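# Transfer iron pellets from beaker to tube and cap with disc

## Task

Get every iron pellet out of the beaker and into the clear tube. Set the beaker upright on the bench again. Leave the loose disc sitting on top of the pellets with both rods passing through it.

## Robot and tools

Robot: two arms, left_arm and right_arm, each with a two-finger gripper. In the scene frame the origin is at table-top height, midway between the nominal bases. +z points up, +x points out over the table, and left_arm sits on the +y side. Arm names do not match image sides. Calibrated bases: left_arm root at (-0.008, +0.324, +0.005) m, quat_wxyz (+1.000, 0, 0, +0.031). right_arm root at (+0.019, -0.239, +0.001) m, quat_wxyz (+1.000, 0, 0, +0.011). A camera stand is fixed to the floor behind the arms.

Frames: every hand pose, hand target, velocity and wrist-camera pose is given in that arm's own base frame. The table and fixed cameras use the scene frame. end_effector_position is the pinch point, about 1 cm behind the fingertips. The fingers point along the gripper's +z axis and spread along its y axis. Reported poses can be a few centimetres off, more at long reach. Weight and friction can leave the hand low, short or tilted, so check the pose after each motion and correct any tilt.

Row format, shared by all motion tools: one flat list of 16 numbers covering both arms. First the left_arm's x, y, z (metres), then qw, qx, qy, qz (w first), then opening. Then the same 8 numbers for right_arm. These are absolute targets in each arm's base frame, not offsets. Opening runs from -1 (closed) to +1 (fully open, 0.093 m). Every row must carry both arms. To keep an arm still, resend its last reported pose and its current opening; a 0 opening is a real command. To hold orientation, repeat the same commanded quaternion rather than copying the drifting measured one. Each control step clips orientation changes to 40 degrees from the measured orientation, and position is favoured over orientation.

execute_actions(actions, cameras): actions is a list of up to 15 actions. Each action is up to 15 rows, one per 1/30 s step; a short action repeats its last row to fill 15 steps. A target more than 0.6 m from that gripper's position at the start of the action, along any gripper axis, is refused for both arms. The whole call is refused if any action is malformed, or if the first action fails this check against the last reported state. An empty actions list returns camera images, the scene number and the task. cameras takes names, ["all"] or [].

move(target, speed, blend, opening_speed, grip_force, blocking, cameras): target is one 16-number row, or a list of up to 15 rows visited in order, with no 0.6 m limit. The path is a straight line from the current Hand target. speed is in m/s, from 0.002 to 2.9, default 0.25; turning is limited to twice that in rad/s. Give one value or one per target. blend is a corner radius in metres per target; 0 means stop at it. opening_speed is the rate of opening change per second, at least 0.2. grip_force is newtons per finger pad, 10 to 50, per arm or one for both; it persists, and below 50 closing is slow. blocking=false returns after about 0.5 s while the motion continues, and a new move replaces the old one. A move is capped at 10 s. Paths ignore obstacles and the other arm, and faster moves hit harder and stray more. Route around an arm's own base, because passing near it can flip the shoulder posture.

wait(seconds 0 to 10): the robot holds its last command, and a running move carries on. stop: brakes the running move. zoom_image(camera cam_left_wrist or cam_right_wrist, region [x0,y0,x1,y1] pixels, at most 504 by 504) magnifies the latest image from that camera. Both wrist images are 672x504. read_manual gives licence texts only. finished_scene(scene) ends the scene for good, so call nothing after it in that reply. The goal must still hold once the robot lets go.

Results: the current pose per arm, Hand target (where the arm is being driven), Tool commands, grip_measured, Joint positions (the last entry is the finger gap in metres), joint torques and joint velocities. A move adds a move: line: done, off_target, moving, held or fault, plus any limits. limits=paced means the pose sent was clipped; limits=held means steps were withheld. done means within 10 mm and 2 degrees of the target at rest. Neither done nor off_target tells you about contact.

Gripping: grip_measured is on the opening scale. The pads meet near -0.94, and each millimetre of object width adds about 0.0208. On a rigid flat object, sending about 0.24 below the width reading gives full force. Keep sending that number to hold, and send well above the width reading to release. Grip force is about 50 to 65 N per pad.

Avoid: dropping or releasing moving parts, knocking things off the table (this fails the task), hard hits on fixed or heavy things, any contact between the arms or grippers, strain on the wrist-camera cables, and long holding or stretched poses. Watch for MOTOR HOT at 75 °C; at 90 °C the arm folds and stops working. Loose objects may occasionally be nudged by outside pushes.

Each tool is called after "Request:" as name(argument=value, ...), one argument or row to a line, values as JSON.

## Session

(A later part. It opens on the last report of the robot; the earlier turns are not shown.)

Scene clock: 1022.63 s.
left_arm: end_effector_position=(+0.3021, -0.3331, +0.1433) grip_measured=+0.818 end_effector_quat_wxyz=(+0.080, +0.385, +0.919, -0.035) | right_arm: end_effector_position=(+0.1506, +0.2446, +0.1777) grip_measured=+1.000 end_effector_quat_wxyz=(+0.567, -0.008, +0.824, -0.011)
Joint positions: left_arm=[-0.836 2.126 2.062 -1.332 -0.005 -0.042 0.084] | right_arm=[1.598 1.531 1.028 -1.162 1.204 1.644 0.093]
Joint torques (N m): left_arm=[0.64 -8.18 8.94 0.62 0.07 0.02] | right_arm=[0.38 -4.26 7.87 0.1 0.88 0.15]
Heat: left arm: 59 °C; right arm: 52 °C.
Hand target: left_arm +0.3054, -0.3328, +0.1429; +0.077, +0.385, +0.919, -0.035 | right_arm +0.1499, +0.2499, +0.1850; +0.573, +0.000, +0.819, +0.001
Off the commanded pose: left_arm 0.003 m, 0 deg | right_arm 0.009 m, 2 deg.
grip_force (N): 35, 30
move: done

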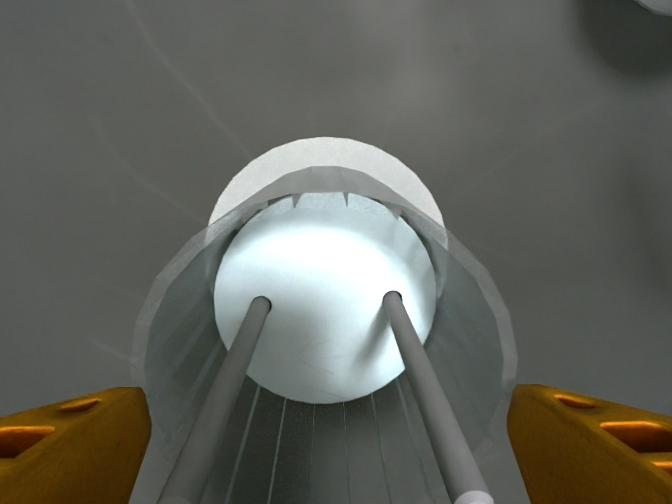

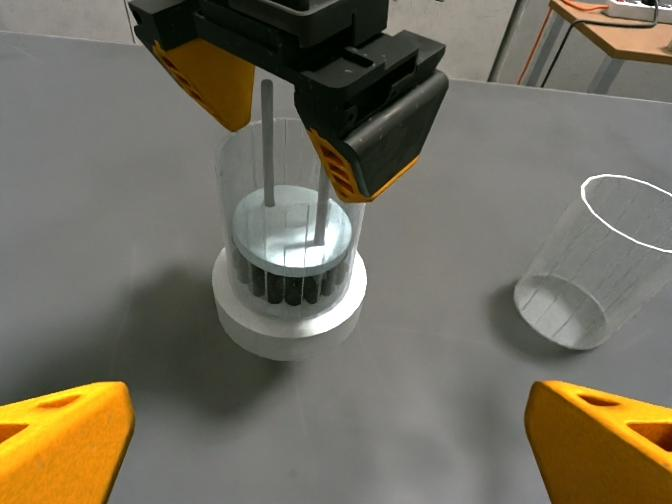

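Disc seated on the pellets. Retract straight up.

Request:
move(
  target=[
    [0.303,-0.333,0.23,0.077,0.385,0.918,-0.035,0.82,0.15,0.25,0.185,0.5736,0,0.819,0,1],
    [0.26,-0.24,0.25,0.077,0.385,0.918,-0.035,0.82,0.15,0.25,0.185,0.5736,0,0.819,0,1],
  ],
  speed=0.08,
  blend=[0.01,0],
  cameras=["cam_right_wrist"],
)

Scene clock: 1030.40 s.
left_arm: end_effector_position=(+0.2649, -0.2445, +0.2430) grip_measured=+0.818 end_effector_quat_wxyz=(+0.097, +0.381, +0.919, -0.036) | right_arm: end_effector_position=(+0.1506, +0.2446, +0.1777) grip_measured=+1.000 end_effector_quat_wxyz=(+0.567, -0.008, +0.824, -0.011)
Joint positions: left_arm=[-0.745 1.815 2.028 -1.577 0.001 0.04 0.084] | right_arm=[1.598 1.531 1.028 -1.162 1.204 1.644 0.093]
Joint torques (N m): left_arm=[0.55 -8.66 5.82 0.72 0.19 0.08] | right_arm=[0.38 -4.26 7.86 0.1 0.88 0.15]
Heat: left arm: 59 °C; right arm: 53 °C.
Hand target: left_arm +0.2601, -0.2400, +0.2494; +0.100, +0.384, +0.917, -0.043 | right_arm +0.1499, +0.2499, +0.1850; +0.573, +0.000, +0.819, +0.001
Off the commanded pose: left_arm 0.010 m, 2 deg | right_arm 0.009 m, 2 deg.
joint sent to its limit (left arm) — joint 4 (wrist pitch), lower limit. The joint targets are off in orientation, not in position.
grip_force (N): 35, 30
move: done
Images, in order (width x height): cam_right_wrist 672x504.

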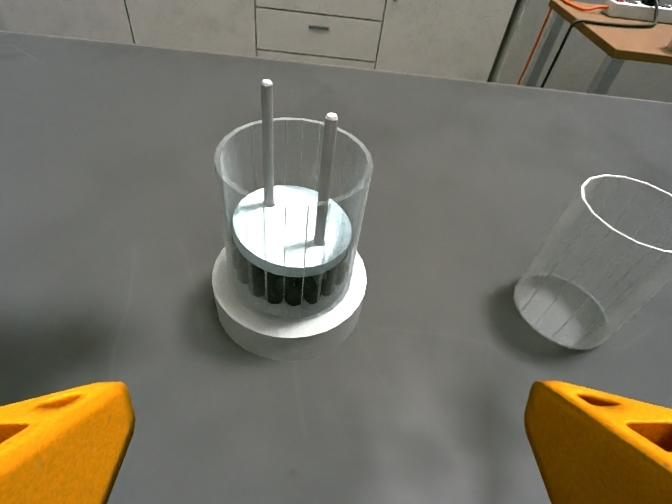

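Request:
finished_scene(
  scene=2,
)

The scene is finished: the task was done.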